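# Move the cart through the door into the yellow bay

## Task

Using either or both robots, push the utility cart through the self-closing door and park it in the yellow bay in the next room. All four of the cart's wheels must sit fully inside the tape, with none touching it. The case of copy paper must lie in the cart's top tray with no part overhanging its edges. The door must be closed at the end. No robot may fall over or be left tilted.

## Robot and tools

Robots: r1 and r2 are identical Hello Robot Stretch 4 units, about 1.6 m tall. Each has an omni-wheel base whose rim lies within 0.23 m of the base origin, a lift on a mast, one forward-extending arm, a three-axis wrist and a two-finger gripper. A loose object may sometimes get a brief push from outside.

Frames: the base frame has its origin on the floor under the base centre, with x forward, y left and z up, in metres. hand_pose is given in this frame; it is a point between the open fingertips, and the printed value can be slightly wrong. The odometry frame is the base frame as it was at scene start. base_odometry counts wheel turns only, so slip shows up as travel. Heading is in rad, left positive, within ±3.142. Each robot reports in its own frames, so only images, lidar_m and wrist_depth_mm show where the robots are relative to each other.

move: each robot gets its own object, keyed r1 or r2. A robot left out gets no new command. Inside a robot's object:
- base: one command, as an offset from where the base last reported itself. translate_m drives forward (+) or back, -2 to 2 m. strafe_m moves sideways, left +, -2 to 2 m. rotate_rad turns on the spot, counter-clockwise +, -3.2 to 3.2. translate_m and strafe_m may be combined into one straight diagonal drive; rotate_rad must go alone.
- joints: absolute targets by name. lift_m 0 to 1.2 m; arm_m 0 to 0.55 m; wrist_yaw_rad -1.134 to 4.276 (0 forward, + left, 3.14 folded back); wrist_pitch_rad -1.117 to 4.259 (0 level, 1.57 pointing down); wrist_roll_rad -1.117 to 4.259 (+ clockwise seen from behind); gripper_m -0.038 to 0.141, the fingertip gap in metres, off by up to 0.015. A target outside a range is clipped and reported. Other bad values get the call refused; unknown keys make it invalid.
- pace: slow, default, fast or max. Base top speeds are 0.1/0.3/0.4/0.6 m/s and 1/2/3/4 rad/s. With the lift raised, the base is capped lower (0.3 m/s and 1 rad/s at 1.2 m).
- speeds: a top speed per joint key, instead of pace. It does not apply to gripper_m.
- contact_limits: 0 (lightest) to 1, for arm_m, lift_m, translate_m, strafe_m or rotate_rad. Give it only next to its own command. The default is 0.5. A base limit stays in force until the next action that names base.
- end_of_arm: "enable_torque", sent alone, revives limp wrist or gripper motors.
Always send blocking: false. The call returns in about 0.5 s while motion continues. The cameras argument lists images to return (omit it or use ["all"] for all, [] for none). A new move replaces only the targets it names. Moves are cut off after 14 s (time_out).

wait(seconds 0 to 10, cameras) returns state and images. It returns early once any commanded robot comes to rest. stop brakes all motion and re-brakes slack wheels. zoom_image(camera, region [x0,y0,x1,y1] in pixels, at most 504x504) enlarges the latest frame of a camera that was included. finished_scene(scene = current scene number) ends the scene and cannot be undone, so confirm success first.

Results: the move line gives each robot done or its worst status. base_status and joint_status read moving, done, off_target (resting away from the target and possibly still pushing), contact_stop (the blocked part goes slack), time_out, limit_stop_at_own_body, limit_stop_at_tilt (lean over 6 degrees; lift, arm and wheels go slack) or torque_fault (a motor is limp until enable_torque). Any stop you did not command, or a refused call, cancels the remaining move, wait and finished_scene calls in that reply. on_its_own reports uncommanded behaviour such as slack joints or a tilt change. Robots listed as "as last shown" were not commanded. lidar_m gives 12 distances in 30-degree sectors: the 1st is straight ahead, then counter-clockwise (4th left, 7th behind, 10th right). "-" means nothing seen, or something closer than 0.25 m. wrist_depth_mm is a 7x7 grid, 100 to 2000 mm. motor_effort is in % with the peak in brackets; positive wheel effort turns the base right. servo_current is in mA. base_tilt is in degrees, forward and right positive, each with a fixed error of up to 3 degrees. If turned_by_wheels and turned_by_imu differ by more than about 0.1 rad over a move, the base hit something or slipped.

Gripping: command a width more than 0.015 below the object's width (about 0.06 below resists tugging). Use -0.02 or less to close behind a handle. A grip shows as a rise in the gripper's servo_current. The fingers pressing on another robot's fingers counts as a robot-to-robot press.

Avoid the following:
- Hard contact between robots fails the scene. Once two bases touch, even a few more millimetres pushes hard.
- Two robots sharing a load can drift apart by up to 3 cm per metre travelled and tip over.
- Turning or driving with more than 1 kg in the gripper and arm_m above 0.2 can tip a robot. So can steady pushing or pulling with a high gripper or a high contact limit.
- For loads on the way up, keep lift_m's contact limit at 0.3 or more for 2 kg, and 0.15 or more for 1 kg.
- Self-collision risks: the gripper over the base with a low lift (below 0.2, or 0.45 pointing down); an upward tilt combined with a roll or a right yaw; wrist_yaw_rad above 3.4 with the arm out.
- Do not drop the paper, slam the door or hit things hard.

Each tool is called after ">>>" as a command line: name --argument value for each argument, lists and objects as JSON in quotes; but a table of rows of numbers goes row by row, as --pt "numbers of a row", without its own name.

## Session

>>> move

Scene clock: 0.00 s.
r1.base_odometry: x=+0.000 y=+0.000 heading=+0.000
r1.turned_by_wheels: +0.000
r1.turned_by_imu: +0.000
r1.base_tilt: forward=-1.6 right=+1.3
r1.lidar_m: 1.92 2.25 3.81 1.93 0.97 0.84 0.83 0.93 0.77 0.76 0.93 1.59
r1.base_status: not commanded
r1.joint_positions: lift_m=+0.127 arm_m=+0.000 wrist_yaw_rad=+3.089 wrist_pitch_rad=+0.002 wrist_roll_rad=+0.000 gripper_m=+0.056
r1.joint_status: not commanded
r1.measured_speeds: all 0
r1.motor_effort: lift_m=+20 arm_m=-4 wheel_0=+0 wheel_1=+1 wheel_2=+1
r1.servo_current: wrist_yaw_rad=39 wrist_pitch_rad=46 wrist_roll_rad=65 gripper_m=39
r1.hand_pose: x=-0.1125 y=+0.1024 z=+0.3046 quat_wxyz=(+0.026, -0.001, +0.000, +1.000) (m; r1's base frame)
r1.wrist_depth_mm: 137 138 - - - - - / 113 139 - - - - - / 117 140 224 - - - - / 137 161 - - - - - / - - - - - - - / - - 191 - 187 - - / 842 759 750 788 788 732 768
r2.base_odometry: x=+0.000 y=+0.000 heading=+0.000
r2.turned_by_wheels: +0.000
r2.turned_by_imu: +0.000
r2.base_tilt: forward=-0.6 right=+0.1
r2.lidar_m: 2.02 1.45 1.40 1.49 2.01 2.22 2.34 3.17 1.60 3.62 2.59 2.46
r2.base_status: not commanded
r2.joint_positions: lift_m=+0.295 arm_m=+0.000 wrist_yaw_rad=+3.133 wrist_pitch_rad=+0.002 wrist_roll_rad=+0.000 gripper_m=+0.056
r2.joint_status: not commanded
r2.measured_speeds: all 0
r2.motor_effort: lift_m=+18 arm_m=-4 wheel_0=+0 wheel_1=-1 wheel_2=+0
r2.servo_current: wrist_yaw_rad=46 wrist_pitch_rad=39 wrist_roll_rad=46 gripper_m=59
r2.hand_pose: x=-0.1167 y=+0.0898 z=+0.4727 quat_wxyz=(+0.004, -0.001, +0.000, +1.000) (m; r2's base frame)
r2.wrist_depth_mm: - 140 - - - - - / - 126 150 - - - - / - 130 185 - - - - / 144 143 272 - - - - / 229 - - - - - - / 226 1576 196 1576 190 1618 1464 / 226 1060 1138 - - 1025 1060
pictures: r1_head_camera, r1_head_left_camera, r1_head_right_camera, r1_wrist_camera, r2_head_camera, r2_head_left_camera, r2_head_right_camera, r2_wrist_camera
Images, in order (width x height): r1_head_camera 420x560, r1_head_left_camera 420x672, r1_head_right_camera 420x672, r1_wrist_camera 616x392, r2_head_camera 420x560, r2_head_left_camera 420x672, r2_head_right_camera 420x672, r2_wrist_camera 616x392.

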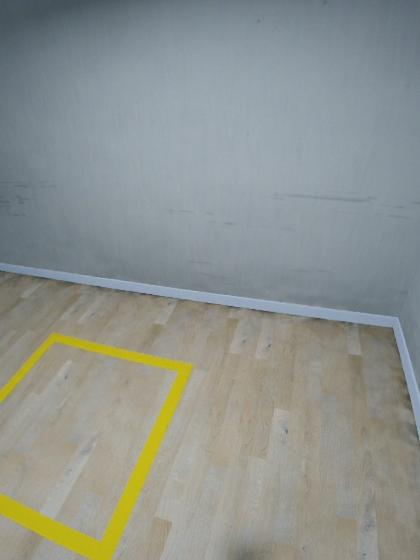

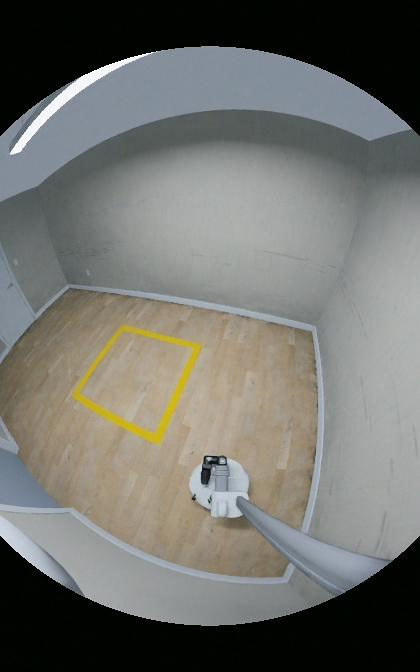

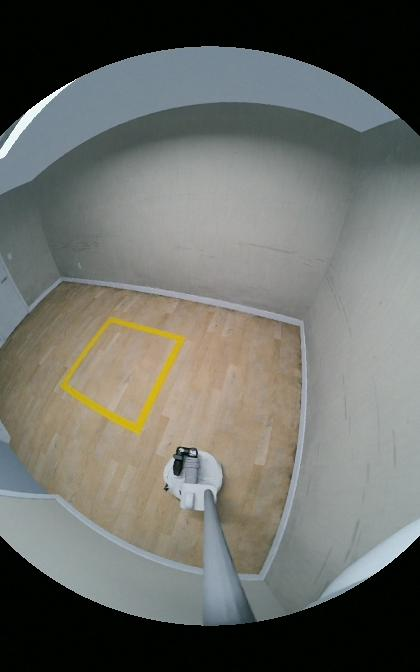

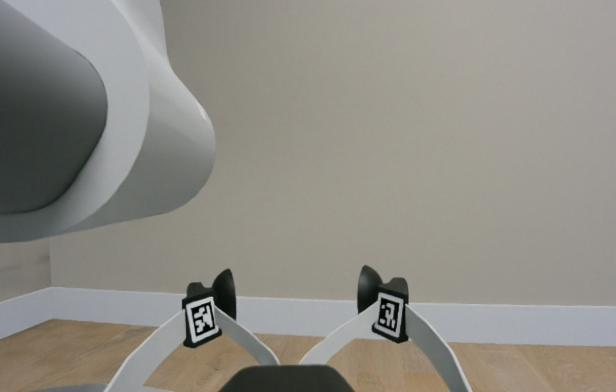

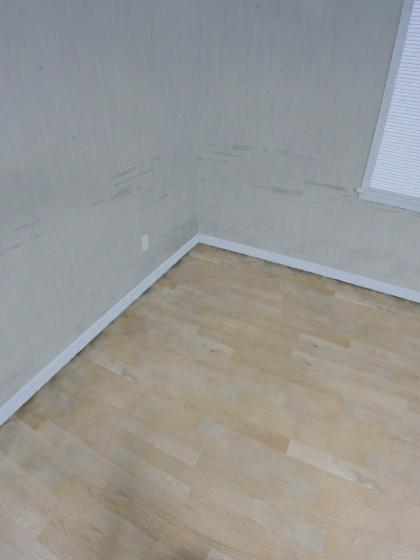

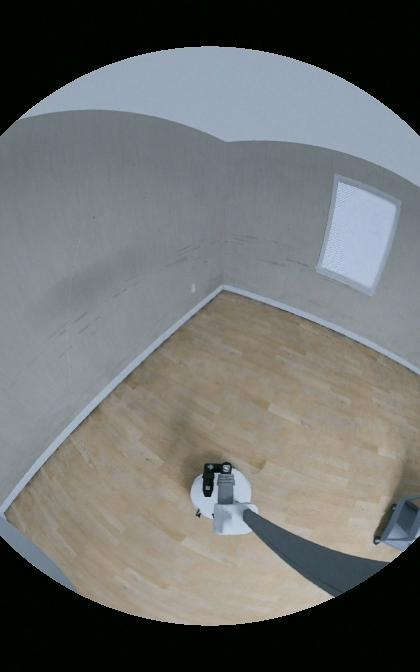

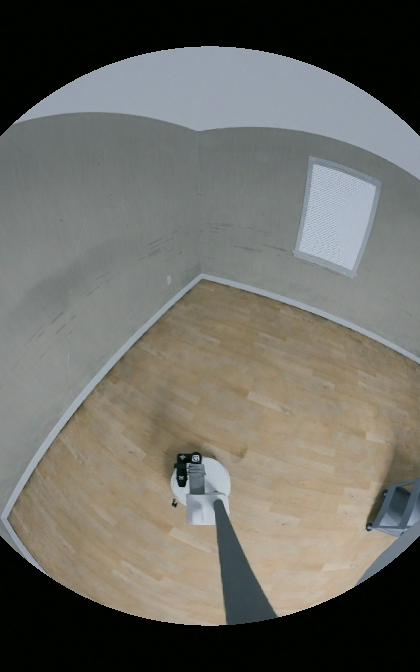

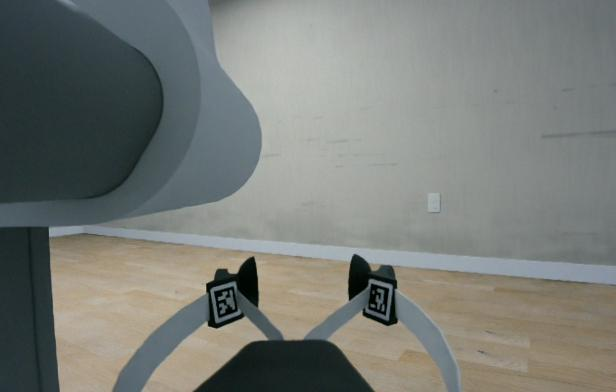

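>>> move --r1 '{"base":{"rotate_rad":1.2}}' --r2 '{"base":{"rotate_rad":-1.57}}' --blocking false --cameras '[]'

>>> wait --seconds 3

>>> wait --seconds 2

Scene clock: 3.87 s.
move: r1 moving; r2 moving
r1.base_odometry: x=+0.000 y=+0.000 heading=+0.252
r1.turned_by_wheels: +0.252
r1.turned_by_imu: +0.252
r1.base_tilt: forward=-1.6 right=+1.2
r1.lidar_m: 1.98 2.71 3.66 1.25 0.89 0.80 0.87 0.80 0.77 0.82 1.11 1.92
r1.base_status: rotate_rad moving
r1.joint_positions: lift_m=+0.127 arm_m=+0.000 wrist_yaw_rad=+3.089 wrist_pitch_rad=+0.002 wrist_roll_rad=+0.000 gripper_m=+0.056
r1.joint_status: not commanded
r1.measured_speeds: translate_m=-0.001 strafe_m=-0.001 rotate_rad=+0.980 lift_m=+0.000 arm_m=+0.000 wrist_yaw_rad=+0.000 wrist_pitch_rad=+0.000 wrist_roll_rad=+0.000
r1.motor_effort: lift_m=+20(20) arm_m=-4(4) wheel_0=-8(9) wheel_1=-6(9) wheel_2=-7(7)
r1.servo_current: wrist_yaw_rad=59(59) wrist_pitch_rad=39(46) wrist_roll_rad=46(59) gripper_m=39(39)
r1.hand_pose: x=-0.1125 y=+0.1024 z=+0.3046 quat_wxyz=(+0.026, -0.001, +0.000, +1.000) (m; r1's base frame)
r1.wrist_depth_mm: 136 138 - - - - - / 113 139 - - - - - / 114 140 226 - - - - / 137 160 - - - - - / - - - - - - - / - 1060 190 - 187 - - / 778 750 750 798 750 699 732
r2.base_odometry: x=+0.000 y=+0.000 heading=-0.252
r2.turned_by_wheels: -0.252
r2.turned_by_imu: -0.244
r2.base_tilt: forward=-0.7 right=+0.1
r2.lidar_m: 2.52 1.62 1.40 1.40 1.67 2.23 2.24 2.64 1.59 1.63 2.93 2.49
r2.base_status: rotate_rad moving
r2.joint_positions: lift_m=+0.295 arm_m=+0.000 wrist_yaw_rad=+3.133 wrist_pitch_rad=+0.002 wrist_roll_rad=+0.000 gripper_m=+0.056
r2.joint_status: not commanded
r2.measured_speeds: translate_m=+0.000 strafe_m=+0.000 rotate_rad=-0.974 lift_m=+0.000 arm_m=+0.000 wrist_yaw_rad=+0.000 wrist_pitch_rad=+0.000 wrist_roll_rad=+0.000
r2.motor_effort: lift_m=+18(18) arm_m=-4(4) wheel_0=+8(9) wheel_1=+8(10) wheel_2=+9(11)
r2.servo_current: wrist_yaw_rad=33(52) wrist_pitch_rad=39(46) wrist_roll_rad=52(52) gripper_m=39(59)
r2.hand_pose: x=-0.1167 y=+0.0898 z=+0.4727 quat_wxyz=(+0.004, -0.001, +0.000, +1.000) (m; r2's base frame)
r2.wrist_depth_mm: - 141 - - - - - / - 127 150 - - - - / - 130 184 - - - - / 144 143 272 - - - - / 229 - - - - - - / 227 1576 196 1576 190 1661 1464 / 226 1060 1138 - - 1060 1060
pictures: none
No camera images: "cameras" was empty.

Scene clock: 5.20 s.
earlier move: r1 done; r2 moving
r1.base_odometry: x=+0.000 y=+0.000 heading=+1.200
r1.turned_by_wheels: +0.948
r1.turned_by_imu: +0.953
r1.base_tilt: forward=-1.6 right=+1.3
r1.lidar_m: 3.90 1.54 0.93 0.82 0.85 0.82 0.77 0.75 1.00 1.89 1.97 2.45
r1.base_status: done
r1.joint_positions: lift_m=+0.127 arm_m=+0.000 wrist_yaw_rad=+3.089 wrist_pitch_rad=+0.002 wrist_roll_rad=+0.000 gripper_m=+0.056
r1.joint_status: not commanded
r1.measured_speeds: all 0
r1.motor_effort: lift_m=+20(20) arm_m=-4(4) wheel_0=-2(10) wheel_1=-2(9) wheel_2=+0(8)
r1.servo_current: wrist_yaw_rad=65(65) wrist_pitch_rad=39(52) wrist_roll_rad=59(65) gripper_m=39(46)
r1.hand_pose: x=-0.1125 y=+0.1024 z=+0.3046 quat_wxyz=(+0.026, -0.001, +0.000, +1.000) (m; r1's base frame)
r1.wrist_depth_mm: 136 139 - - - - - / 113 139 - - - - - / 117 139 229 - - - - / 137 162 - - - - - / - - - - - - - / - - 191 - 188 - - / 788 163 750 798 778 778 778
r2.base_odometry: x=+0.000 y=+0.000 heading=-1.569
r2.turned_by_wheels: -1.318
r2.turned_by_imu: -1.283
r2.base_tilt: forward=-0.7 right=+0.1
r2.lidar_m: 3.55 2.56 2.48 2.00 1.49 1.40 1.48 2.04 2.23 2.36 3.23 1.61
r2.base_status: rotate_rad moving
r2.joint_positions: lift_m=+0.295 arm_m=+0.000 wrist_yaw_rad=+3.133 wrist_pitch_rad=+0.002 wrist_roll_rad=+0.000 gripper_m=+0.056
r2.joint_status: not commanded
r2.measured_speeds: all 0
r2.motor_effort: lift_m=+18(18) arm_m=-4(4) wheel_0=-1(11) wheel_1=+3(11) wheel_2=+3(11)
r2.servo_current: wrist_yaw_rad=46(59) wrist_pitch_rad=33(46) wrist_roll_rad=46(52) gripper_m=46(59)
r2.hand_pose: x=-0.1167 y=+0.0898 z=+0.4727 quat_wxyz=(+0.004, -0.001, +0.000, +1.000) (m; r2's base frame)
r2.wrist_depth_mm: - 140 - - - - - / - 126 141 - - - - / - 129 184 - - - - / 144 144 229 - - - - / 230 - - - - - - / 227 1576 195 1336 190 - - / 226 1042 1138 - - 1025 1060
wait: 1.33 of 3 s (r1 has come to rest)
pictures: r1_head_camera, r1_head_left_camera, r1_head_right_camera, r1_wrist_camera, r2_head_camera, r2_head_left_camera, r2_head_right_camera, r2_wrist_camera
Images, in order (width x height): r1_head_camera 420x560, r1_head_left_camera 420x672, r1_head_right_camera 420x672, r1_wrist_camera 616x392, r2_head_camera 420x560, r2_head_left_camera 420x672, r2_head_right_camera 420x672, r2_wrist_camera 616x392.

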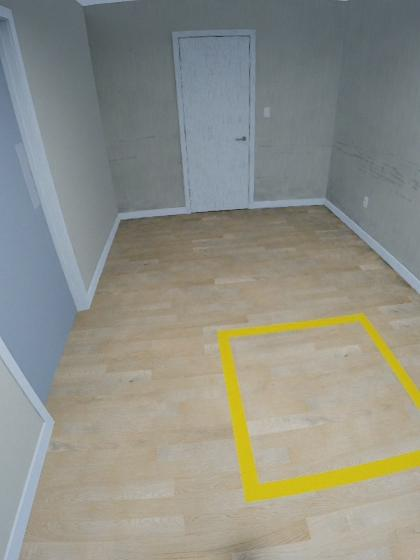

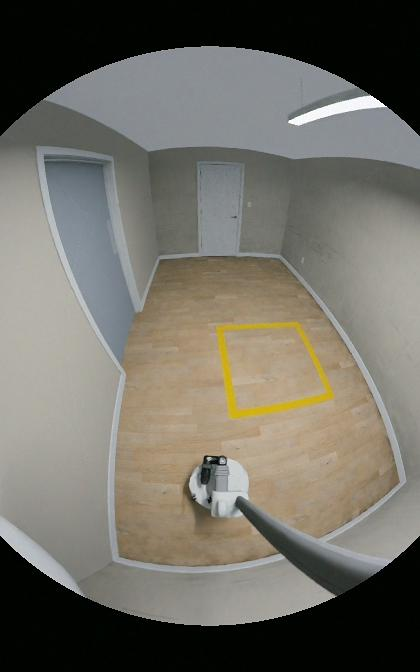

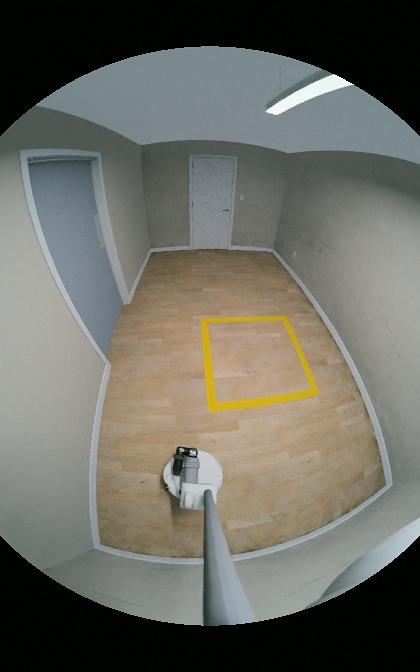

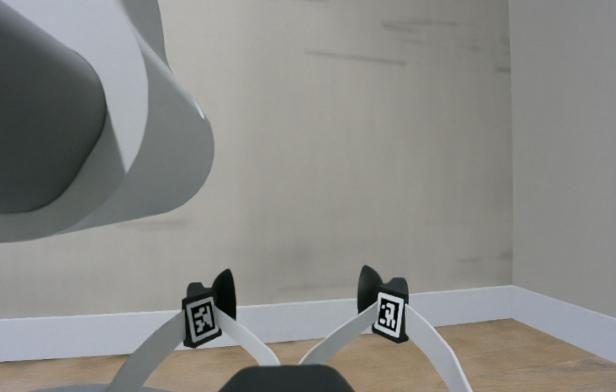

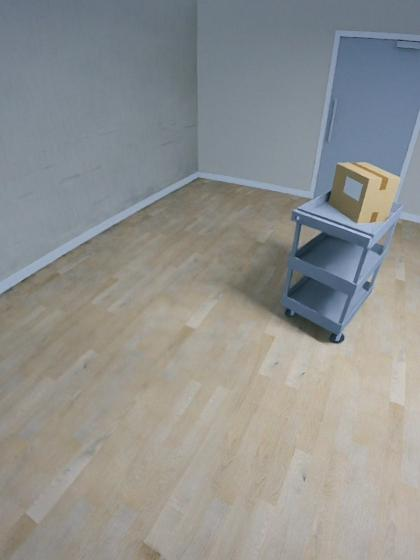

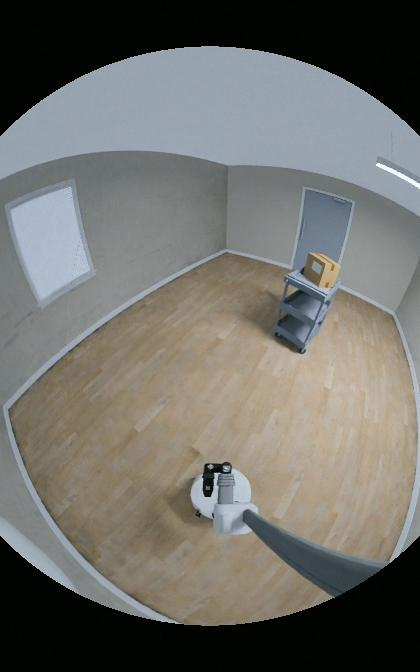

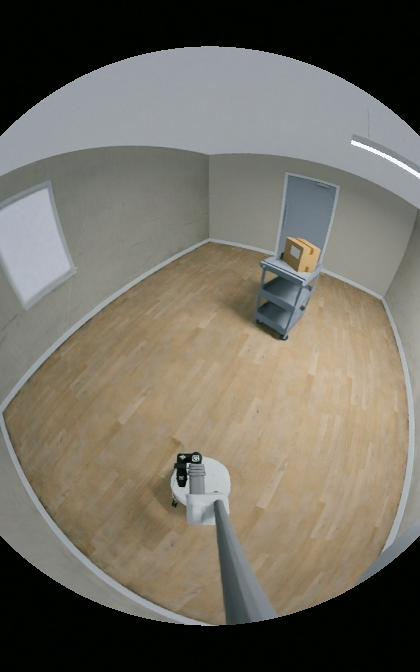

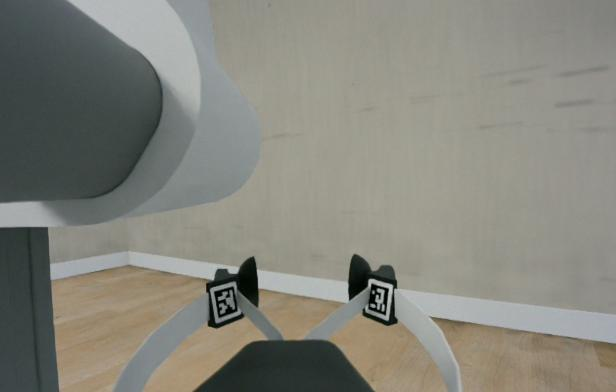

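Scene clock: 5.43 s.
earlier move: r2 done
r1.base_odometry: x=+0.000 y=+0.000 heading=+1.200
r1.turned_by_wheels: +0.000
r1.turned_by_imu: +0.000
r1.base_tilt: forward=-1.6 right=+1.2
r1.lidar_m: 3.91 1.54 0.92 0.84 0.82 0.86 0.78 0.76 0.99 1.91 1.94 2.46
r1.base_status: done
r1.joint_positions: lift_m=+0.127 arm_m=+0.000 wrist_yaw_rad=+3.089 wrist_pitch_rad=+0.002 wrist_roll_rad=+0.000 gripper_m=+0.056
r1.joint_status: not commanded
r1.measured_speeds: all 0
r1.motor_effort: lift_m=+20(20) arm_m=-4(4) wheel_0=-2(10) wheel_1=-1(9) wheel_2=+0(8)
r1.servo_current: wrist_yaw_rad=33(65) wrist_pitch_rad=33(52) wrist_roll_rad=52(65) gripper_m=39(46)
r1.hand_pose: x=-0.1125 y=+0.1024 z=+0.3046 quat_wxyz=(+0.026, -0.001, +0.000, +1.000) (m; r1's base frame)
r1.wrist_depth_mm: 137 139 - - - - - / 113 139 - - - - - / 117 140 229 - - - - / 137 162 - - - - - / - - - - - - - / - - 190 - 187 - - / 788 163 759 798 788 788 768
r2.base_odometry: x=+0.000 y=+0.000 heading=-1.569
r2.turned_by_wheels: +0.000
r2.turned_by_imu: +0.000
r2.base_tilt: forward=-0.6 right=+0.1
r2.lidar_m: 3.58 2.60 2.46 1.99 1.43 1.40 1.49 2.04 2.22 2.32 3.21 1.63
r2.base_status: done
r2.joint_positions: lift_m=+0.295 arm_m=+0.000 wrist_yaw_rad=+3.133 wrist_pitch_rad=+0.002 wrist_roll_rad=+0.000 gripper_m=+0.056
r2.joint_status: not commanded
r2.measured_speeds: all 0
r2.motor_effort: lift_m=+18(18) arm_m=-4(4) wheel_0=+3(11) wheel_1=+2(11) wheel_2=+3(11)
r2.servo_current: wrist_yaw_rad=39(59) wrist_pitch_rad=39(46) wrist_roll_rad=52(52) gripper_m=39(59)
r2.hand_pose: x=-0.1167 y=+0.0898 z=+0.4727 quat_wxyz=(+0.004, -0.001, +0.000, +1.000) (m; r2's base frame)
r2.wrist_depth_mm: - 140 - - - - - / - 126 142 - - - - / - 130 186 - - - - / 144 144 228 - - - - / 229 - - - - - - / 228 1576 196 1336 190 - - / 226 1060 1138 - - 1025 1060
wait: 0.23 of 2 s (r2 has come to rest)
pictures: r1_head_camera, r1_head_left_camera, r1_head_right_camera, r1_wrist_camera, r2_head_camera, r2_head_left_camera, r2_head_right_camera, r2_wrist_camera
Images, in order (width x height): r1_head_camera 420x560, r1_head_left_camera 420x672, r1_head_right_camera 420x672, r1_wrist_camera 616x392, r2_head_camera 420x560, r2_head_left_camera 420x672, r2_head_right_camera 420x672, r2_wrist_camera 616x392.

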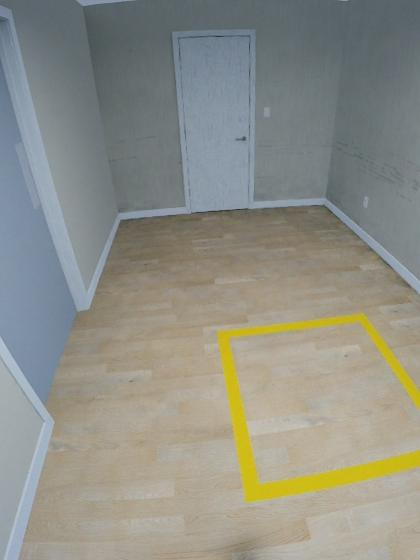

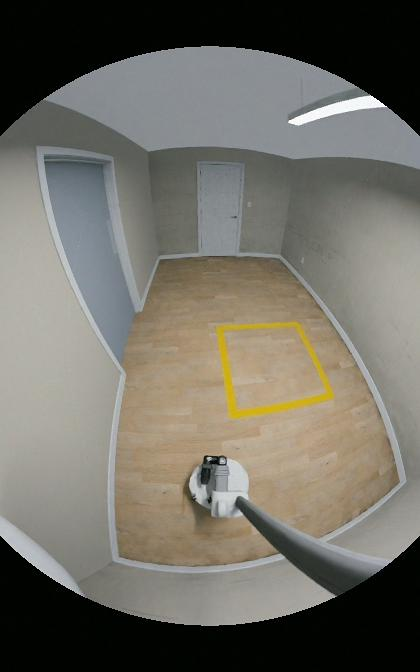

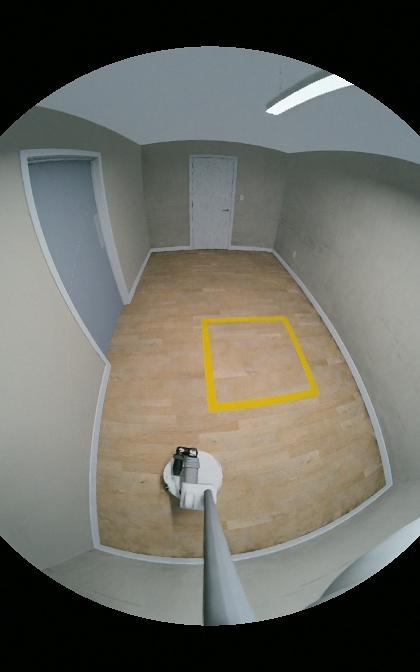

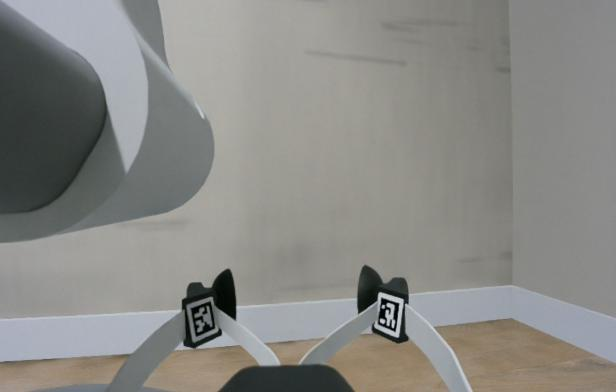

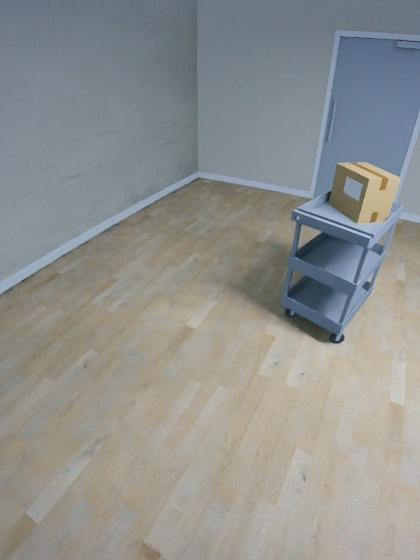

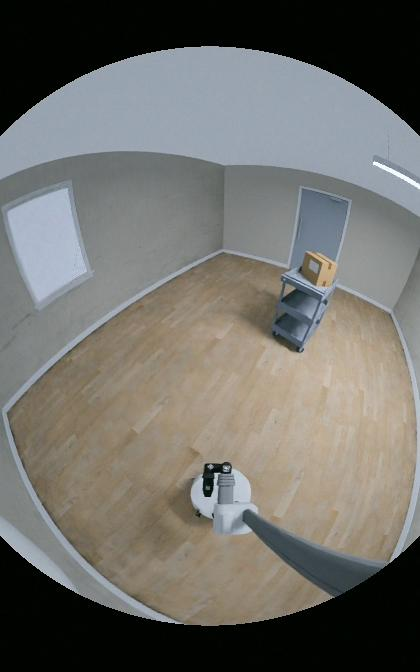

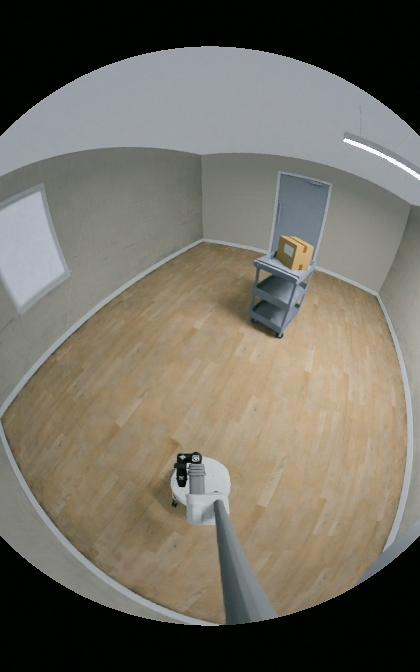

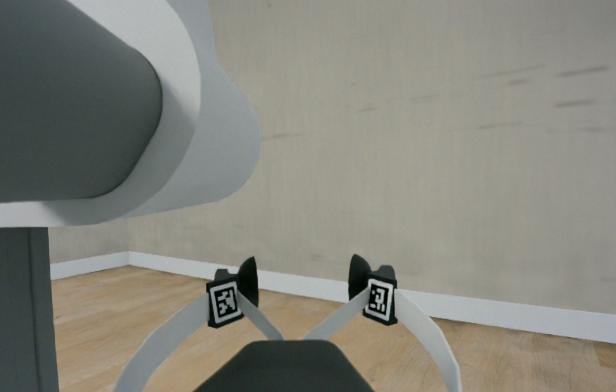

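>>> zoom_image --camera "r2_head_camera" --region '[230, 20, 420, 360]'

>>> zoom_image --camera "r2_head_left_camera" --region '[220, 150, 420, 370]'

>>> zoom_image --camera "r1_head_left_camera" --region '[20, 140, 360, 440]'

Scaled by 1.482 from the camera's 420x560 image, which has a finer 1200x1600 frame.

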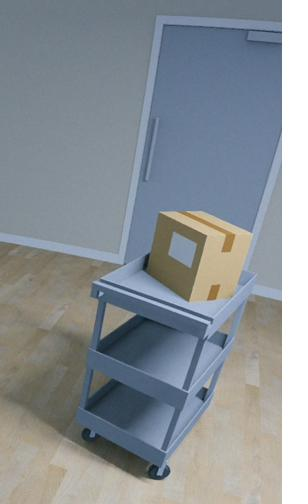

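Scaled by 2.291 from the camera's 420x672 image, which has a finer 600x960 frame.

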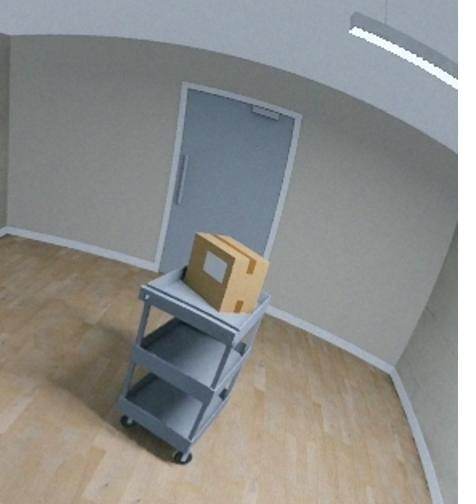

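Scaled by 1.482 from the camera's 420x672 image, which has a finer 600x960 frame.

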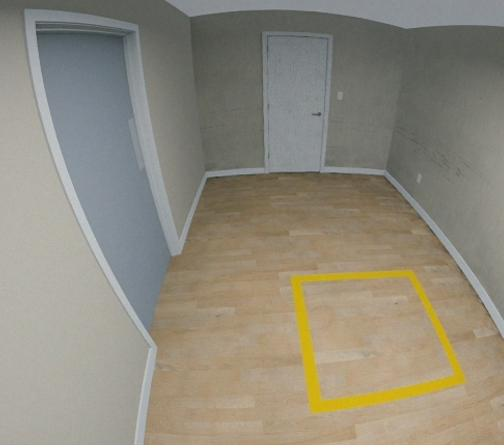

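>>> move --r2 '{"base":{"rotate_rad":-0.75}}' --blocking false --cameras '[]'

>>> wait --seconds 3 --cameras '["r2_head_camera","r2_head_left_camera"]'

>>> zoom_image --camera "r2_head_left_camera" --region '[100, 140, 320, 400]'

>>> zoom_image --camera "r2_head_camera" --region '[0, 0, 420, 400]'

Scene clock: 43.10 s.
move: r2 moving
r1: as last shown
r1.base_tilt: forward=-1.6 right=+1.3
r1.lidar_m: 3.92 1.55 0.92 0.84 0.87 0.87 0.77 0.78 1.01 1.92 1.96 2.47
r1.motor_effort: lift_m=+20(20) arm_m=-4(4) wheel_0=-2(2) wheel_1=-1(2) wheel_2=+0(0)
r1.servo_current: wrist_yaw_rad=52(52) wrist_pitch_rad=46(46) wrist_roll_rad=46(65) gripper_m=46(46)
r1.wrist_depth_mm: 136 139 - - - - - / 113 139 - - - - - / 118 139 229 - - - - / 137 162 - - - - - / - - - - - - - / - - 190 - 187 - - / 788 163 750 798 798 768 768
r2.base_odometry: x=+0.000 y=+0.000 heading=-1.822
r2.turned_by_wheels: -0.252
r2.turned_by_imu: -0.244
r2.base_tilt: forward=-0.7 right=+0.1
r2.lidar_m: 1.64 2.90 2.49 2.51 1.63 1.40 1.41 1.68 2.22 2.24 2.64 1.61
r2.base_status: rotate_rad moving
r2.joint_positions: lift_m=+0.295 arm_m=+0.000 wrist_yaw_rad=+3.133 wrist_pitch_rad=+0.002 wrist_roll_rad=+0.000 gripper_m=+0.056
r2.joint_status: not commanded
r2.measured_speeds: translate_m=-0.002 strafe_m=-0.001 rotate_rad=-0.979 lift_m=+0.000 arm_m=+0.000 wrist_yaw_rad=+0.000 wrist_pitch_rad=+0.000 wrist_roll_rad=+0.000
r2.motor_effort: lift_m=+18(18) arm_m=-4(4) wheel_0=+6(10) wheel_1=+9(9) wheel_2=+10(11)
r2.servo_current: wrist_yaw_rad=46(59) wrist_pitch_rad=46(46) wrist_roll_rad=46(59) gripper_m=52(52)
r2.hand_pose: x=-0.1167 y=+0.0898 z=+0.4727 quat_wxyz=(+0.004, -0.001, +0.000, +1.000) (m; r2's base frame)
r2.wrist_depth_mm: - 140 - - - - - / - 126 142 - - - - / - 129 185 - - - - / 144 143 207 - - - - / 230 - - - - - - / 228 1537 195 1308 190 - - / 227 1060 1138 - - 1042 1060
pictures: none
No camera images: "cameras" was empty.

Scene clock: 44.13 s.
earlier move: r2 done
r1.base_odometry: x=+0.000 y=+0.000 heading=+1.200
r1.turned_by_wheels: +0.000
r1.turned_by_imu: +0.000
r1.base_tilt: forward=-1.6 right=+1.3
r1.lidar_m: 3.92 1.54 0.93 0.84 0.87 0.84 0.77 0.78 1.00 1.91 1.96 2.45
r1.base_status: not commanded
r1.joint_positions: lift_m=+0.127 arm_m=+0.000 wrist_yaw_rad=+3.089 wrist_pitch_rad=+0.002 wrist_roll_rad=+0.000 gripper_m=+0.056
r1.joint_status: not commanded
r1.measured_speeds: all 0
r1.motor_effort: lift_m=+20(20) arm_m=-4(4) wheel_0=-2(2) wheel_1=-1(2) wheel_2=+0(0)
r1.servo_current: wrist_yaw_rad=46(65) wrist_pitch_rad=46(52) wrist_roll_rad=65(65) gripper_m=39(52)
r1.hand_pose: x=-0.1125 y=+0.1024 z=+0.3046 quat_wxyz=(+0.026, -0.001, +0.000, +1.000) (m; r1's base frame)
r1.wrist_depth_mm: 136 138 - - - - - / 113 139 - - - - - / 118 140 229 - - - - / 137 162 - - - - - / - - - - - - - / - - 190 - 188 - - / 778 164 759 798 798 778 768
r2.base_odometry: x=+0.000 y=+0.000 heading=-2.319
r2.turned_by_wheels: -0.497
r2.turned_by_imu: -0.484
r2.base_tilt: forward=-0.7 right=+0.1
r2.lidar_m: 1.59 1.66 2.85 2.49 2.52 1.62 1.41 1.41 1.70 2.23 2.24 2.68
r2.base_status: done
r2.joint_positions: lift_m=+0.295 arm_m=+0.000 wrist_yaw_rad=+3.133 wrist_pitch_rad=+0.002 wrist_roll_rad=+0.000 gripper_m=+0.056
r2.joint_status: not commanded
r2.measured_speeds: all 0
r2.motor_effort: lift_m=+18(18) arm_m=-4(4) wheel_0=+2(10) wheel_1=+3(10) wheel_2=+3(11)
r2.servo_current: wrist_yaw_rad=39(65) wrist_pitch_rad=46(46) wrist_roll_rad=39(59) gripper_m=46(52)
r2.hand_pose: x=-0.1167 y=+0.0898 z=+0.4727 quat_wxyz=(+0.004, -0.001, +0.000, +1.000) (m; r2's base frame)
r2.wrist_depth_mm: - 140 - - - - - / - 126 142 - - - - / - 129 184 - - - - / 144 143 207 - - - - / 219 - - - - - - / 219 1308 190 1336 190 1464 1464 / 226 1060 1160 - - 1042 1060
wait: 1.03 of 3 s (r2 has come to rest)
pictures: r2_head_camera, r2_head_left_camera
Images, in order (width x height): r2_head_camera 420x560, r2_head_left_camera 420x672.

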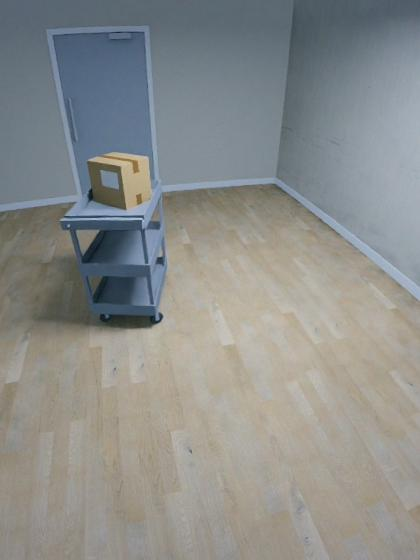

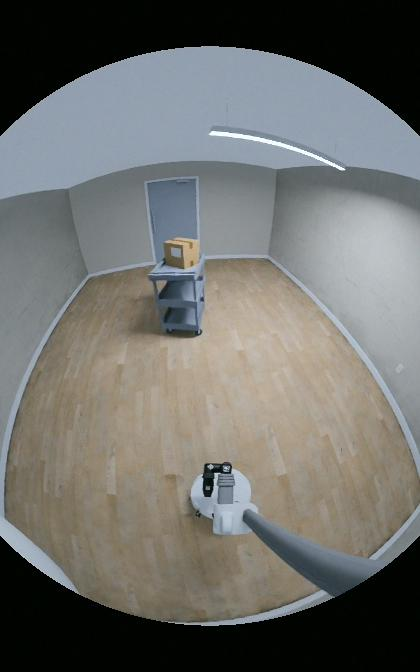

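Scaled by 1.938 from the camera's 420x672 image, which has a finer 600x960 frame.

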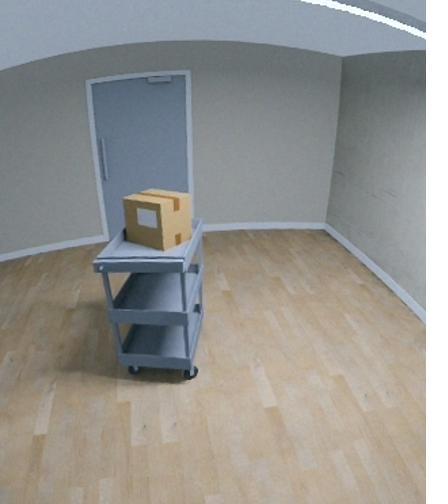

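Scaled by 1.200 from the camera's 420x560 image, which has a finer 1200x1600 frame.

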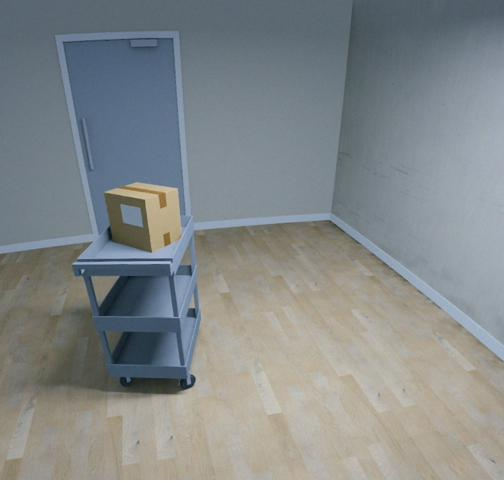

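>>> move --r1 '{"base":{"rotate_rad":1.0}}' --r2 '{"base":{"rotate_rad":0.26},"joints":{"wrist_yaw_rad":0,"lift_m":0.85}}' --blocking false --cameras '[]'

>>> wait --seconds 3 --cameras '[]'

>>> wait --seconds 3 --cameras '["r1_head_camera","r1_head_left_camera","r2_head_camera","r2_head_right_camera"]'

Scene clock: 74.00 s.
move: r1 moving; r2 moving
r1.base_odometry: x=+0.000 y=+0.000 heading=+1.452
r1.turned_by_wheels: +0.252
r1.turned_by_imu: +0.253
r1.base_tilt: forward=-1.6 right=+1.2
r1.lidar_m: 2.30 1.09 0.85 0.83 0.94 0.77 0.76 0.85 1.32 1.92 2.08 3.16
r1.base_status: rotate_rad moving
r1.joint_positions: lift_m=+0.127 arm_m=+0.000 wrist_yaw_rad=+3.089 wrist_pitch_rad=+0.002 wrist_roll_rad=+0.000 gripper_m=+0.056
r1.joint_status: not commanded
r1.measured_speeds: translate_m=-0.001 strafe_m=-0.001 rotate_rad=+0.981 lift_m=+0.000 arm_m=+0.000 wrist_yaw_rad=+0.000 wrist_pitch_rad=+0.000 wrist_roll_rad=+0.000
r1.motor_effort: lift_m=+20(20) arm_m=-4(4) wheel_0=-8(11) wheel_1=-7(9) wheel_2=-7(7)
r1.servo_current: wrist_yaw_rad=33(65) wrist_pitch_rad=46(52) wrist_roll_rad=39(59) gripper_m=39(52)
r1.hand_pose: x=-0.1125 y=+0.1024 z=+0.3046 quat_wxyz=(+0.026, -0.001, +0.000, +1.000) (m; r1's base frame)
r1.wrist_depth_mm: 136 139 - - - - - / 113 139 - - - - - / 118 140 228 - - - - / 137 162 - - - - - / - - - - - - - / - - 190 - 188 - - / 798 707 759 143 741 778 809
r2.base_odometry: x=+0.000 y=+0.000 heading=-2.107
r2.turned_by_wheels: +0.211
r2.turned_by_imu: +0.206
r2.base_tilt: forward=-0.7 right=+0.1
r2.lidar_m: 1.61 3.58 2.61 2.48 2.02 1.50 1.40 1.48 2.04 2.22 2.31 3.20
r2.base_status: rotate_rad moving
r2.joint_positions: lift_m=+0.333 arm_m=+0.000 wrist_yaw_rad=+2.570 wrist_pitch_rad=+0.002 wrist_roll_rad=+0.000 gripper_m=+0.056
r2.joint_status: lift_m moving; wrist_yaw_rad moving
r2.measured_speeds: translate_m=-0.001 strafe_m=-0.001 rotate_rad=+0.469 lift_m=+0.146 arm_m=+0.000 wrist_yaw_rad=-1.733 wrist_pitch_rad=+0.000 wrist_roll_rad=+0.000
r2.motor_effort: lift_m=+21(26) arm_m=-4(4) wheel_0=-6(10) wheel_1=-4(8) wheel_2=-6(11)
r2.servo_current: wrist_yaw_rad=72(130) wrist_pitch_rad=46(46) wrist_roll_rad=46(52) gripper_m=52(52)
r2.hand_pose: x=-0.0242 y=+0.2296 z=+0.5104 quat_wxyz=(+0.282, -0.001, +0.000, +0.959) (m; r2's base frame)
r2.wrist_depth_mm: - - - - - - - / - - - - - - - / - - - - - - - / - - - - - - - / - - - - - - - / - - 191 1430 190 1756 1537 / 1138 1138 1229 - - 1098 1138
pictures: none
No camera images: "cameras" was empty.

Scene clock: 75.20 s.
earlier move: r1 done; r2 moving
r1.base_odometry: x=+0.000 y=+0.000 heading=+2.199
r1.turned_by_wheels: +0.747
r1.turned_by_imu: +0.752
r1.base_tilt: forward=-1.6 right=+1.3
r1.lidar_m: 0.97 0.83 0.86 0.87 0.76 0.78 0.95 1.89 1.95 2.39 3.91 1.66
r1.base_status: done
r1.joint_positions: lift_m=+0.127 arm_m=+0.000 wrist_yaw_rad=+3.089 wrist_pitch_rad=+0.002 wrist_roll_rad=+0.000 gripper_m=+0.056
r1.joint_status: not commanded
r1.measured_speeds: all 0
r1.motor_effort: lift_m=+20(20) arm_m=-4(4) wheel_0=-3(11) wheel_1=-1(9) wheel_2=-1(8)
r1.servo_current: wrist_yaw_rad=39(65) wrist_pitch_rad=39(52) wrist_roll_rad=46(65) gripper_m=39(52)
r1.hand_pose: x=-0.1125 y=+0.1024 z=+0.3046 quat_wxyz=(+0.026, -0.001, +0.000, +1.000) (m; r1's base frame)
r1.wrist_depth_mm: 136 138 - - - - - / 113 139 - - - - - / 118 140 229 - - - - / 137 162 - - - - - / 1661 1863 - - - - - / 1160 1182 194 1098 188 - - / 842 741 741 788 750 - -
r2.base_odometry: x=+0.000 y=+0.000 heading=-2.059
r2.turned_by_wheels: +0.048
r2.turned_by_imu: +0.047
r2.base_tilt: forward=-0.7 right=+0.1
r2.lidar_m: 1.61 3.41 2.57 2.48 1.93 1.46 1.40 1.45 2.13 2.23 2.34 3.37
r2.base_status: done
r2.joint_positions: lift_m=+0.656 arm_m=+0.000 wrist_yaw_rad=+0.483 wrist_pitch_rad=+0.002 wrist_roll_rad=+0.000 gripper_m=+0.056
r2.joint_status: lift_m moving; wrist_yaw_rad moving
r2.measured_speeds: translate_m=+0.000 strafe_m=+0.000 rotate_rad=+0.000 lift_m=+0.300 arm_m=+0.000 wrist_yaw_rad=-1.739 wrist_pitch_rad=+0.000 wrist_roll_rad=+0.000
r2.motor_effort: lift_m=+22(26) arm_m=-4(4) wheel_0=-3(10) wheel_1=-2(8) wheel_2=-4(11)
r2.servo_current: wrist_yaw_rad=117(137) wrist_pitch_rad=39(46) wrist_roll_rad=52(65) gripper_m=52(52)
r2.hand_pose: x=+0.4669 y=+0.0566 z=+0.8334 quat_wxyz=(+0.971, +0.000, +0.001, +0.239) (m; r2's base frame)
r2.wrist_depth_mm: - - - - - - - / - - - - - - - / - - - - - - 1366 / - - - - - - 1366 / - - - - - - - / - - 196 - 191 - - / 1921 1756 1863 - - - -
wait: 1.20 of 3 s (r1 has come to rest)
pictures: none
No camera images: "cameras" was empty.

Scene clock: 76.63 s.
earlier move: r2 done
r1.base_odometry: x=+0.000 y=+0.000 heading=+2.199
r1.turned_by_wheels: +0.000
r1.turned_by_imu: +0.000
r1.base_tilt: forward=-1.6 right=+1.3
r1.lidar_m: 0.95 0.84 0.85 0.87 0.77 0.77 0.96 1.87 1.97 2.39 3.93 1.68
r1.base_status: done
r1.joint_positions: lift_m=+0.127 arm_m=+0.000 wrist_yaw_rad=+3.089 wrist_pitch_rad=+0.002 wrist_roll_rad=+0.000 gripper_m=+0.056
r1.joint_status: not commanded
r1.measured_speeds: all 0
r1.motor_effort: lift_m=+20(20) arm_m=-4(4) wheel_0=-3(11) wheel_1=-1(9) wheel_2=-1(8)
r1.servo_current: wrist_yaw_rad=46(65) wrist_pitch_rad=46(52) wrist_roll_rad=52(78) gripper_m=39(52)
r1.hand_pose: x=-0.1125 y=+0.1024 z=+0.3046 quat_wxyz=(+0.026, -0.001, +0.000, +1.000) (m; r1's base frame)
r1.wrist_depth_mm: 136 138 - - - - - / 113 139 - - - - - / 118 139 229 - - - - / 137 162 - - - - - / 1708 1863 - - - - - / 1182 1205 194 1098 187 - - / 842 750 759 798 750 - -
r2.base_odometry: x=+0.000 y=+0.000 heading=-2.059
r2.turned_by_wheels: +0.000
r2.turned_by_imu: +0.000
r2.base_tilt: forward=-0.7 right=+0.0
r2.lidar_m: 1.63 3.40 2.56 2.48 1.95 1.47 1.39 1.48 2.13 2.21 2.37 3.33
r2.base_status: done
r2.joint_positions: lift_m=+0.850 arm_m=+0.000 wrist_yaw_rad=+0.003 wrist_pitch_rad=+0.002 wrist_roll_rad=+0.000 gripper_m=+0.056
r2.joint_status: all done
r2.measured_speeds: all 0
r2.motor_effort: lift_m=+21(26) arm_m=-4(4) wheel_0=-3(10) wheel_1=-2(8) wheel_2=-4(11)
r2.servo_current: wrist_yaw_rad=52(137) wrist_pitch_rad=39(46) wrist_roll_rad=52(65) gripper_m=46(59)
r2.hand_pose: x=+0.4596 y=-0.0866 z=+1.0275 quat_wxyz=(+1.000, +0.000, +0.001, +0.001) (m; r2's base frame)
r2.wrist_depth_mm: - - - - - - - / - - - - - - - / - - - - - - - / - - - 1863 - - - / - - - 1863 - - - / - - 196 1430 190 - - / - - - - - - -
wait: 1.43 of 3 s (r2 has come to rest)
pictures: r1_head_camera, r1_head_left_camera, r2_head_camera, r2_head_right_camera
Images, in order (width x height): r1_head_camera 420x560, r1_head_left_camera 420x672, r2_head_camera 420x560, r2_head_right_camera 420x672.

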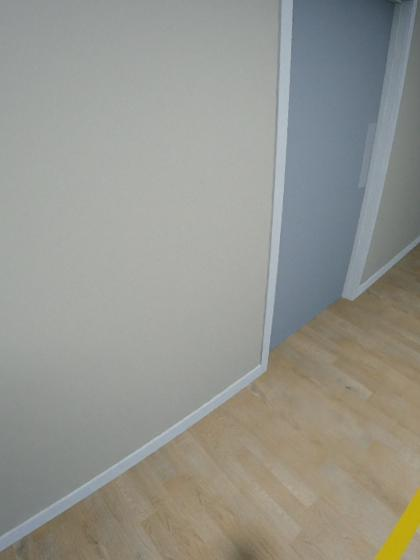

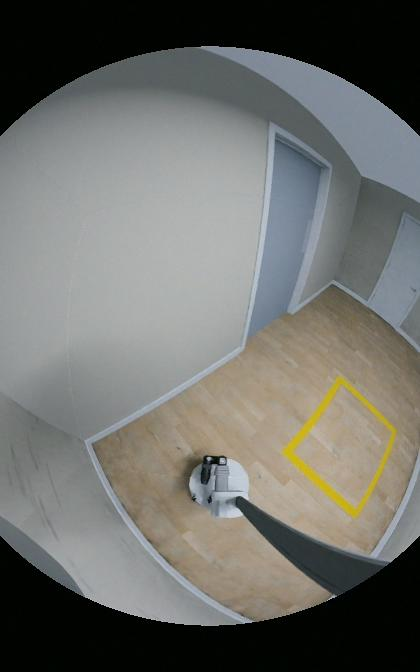

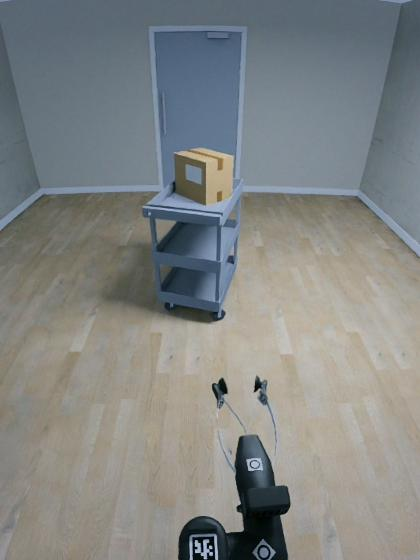

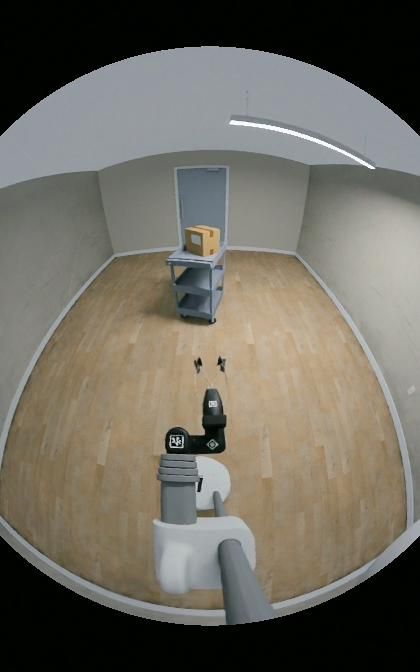

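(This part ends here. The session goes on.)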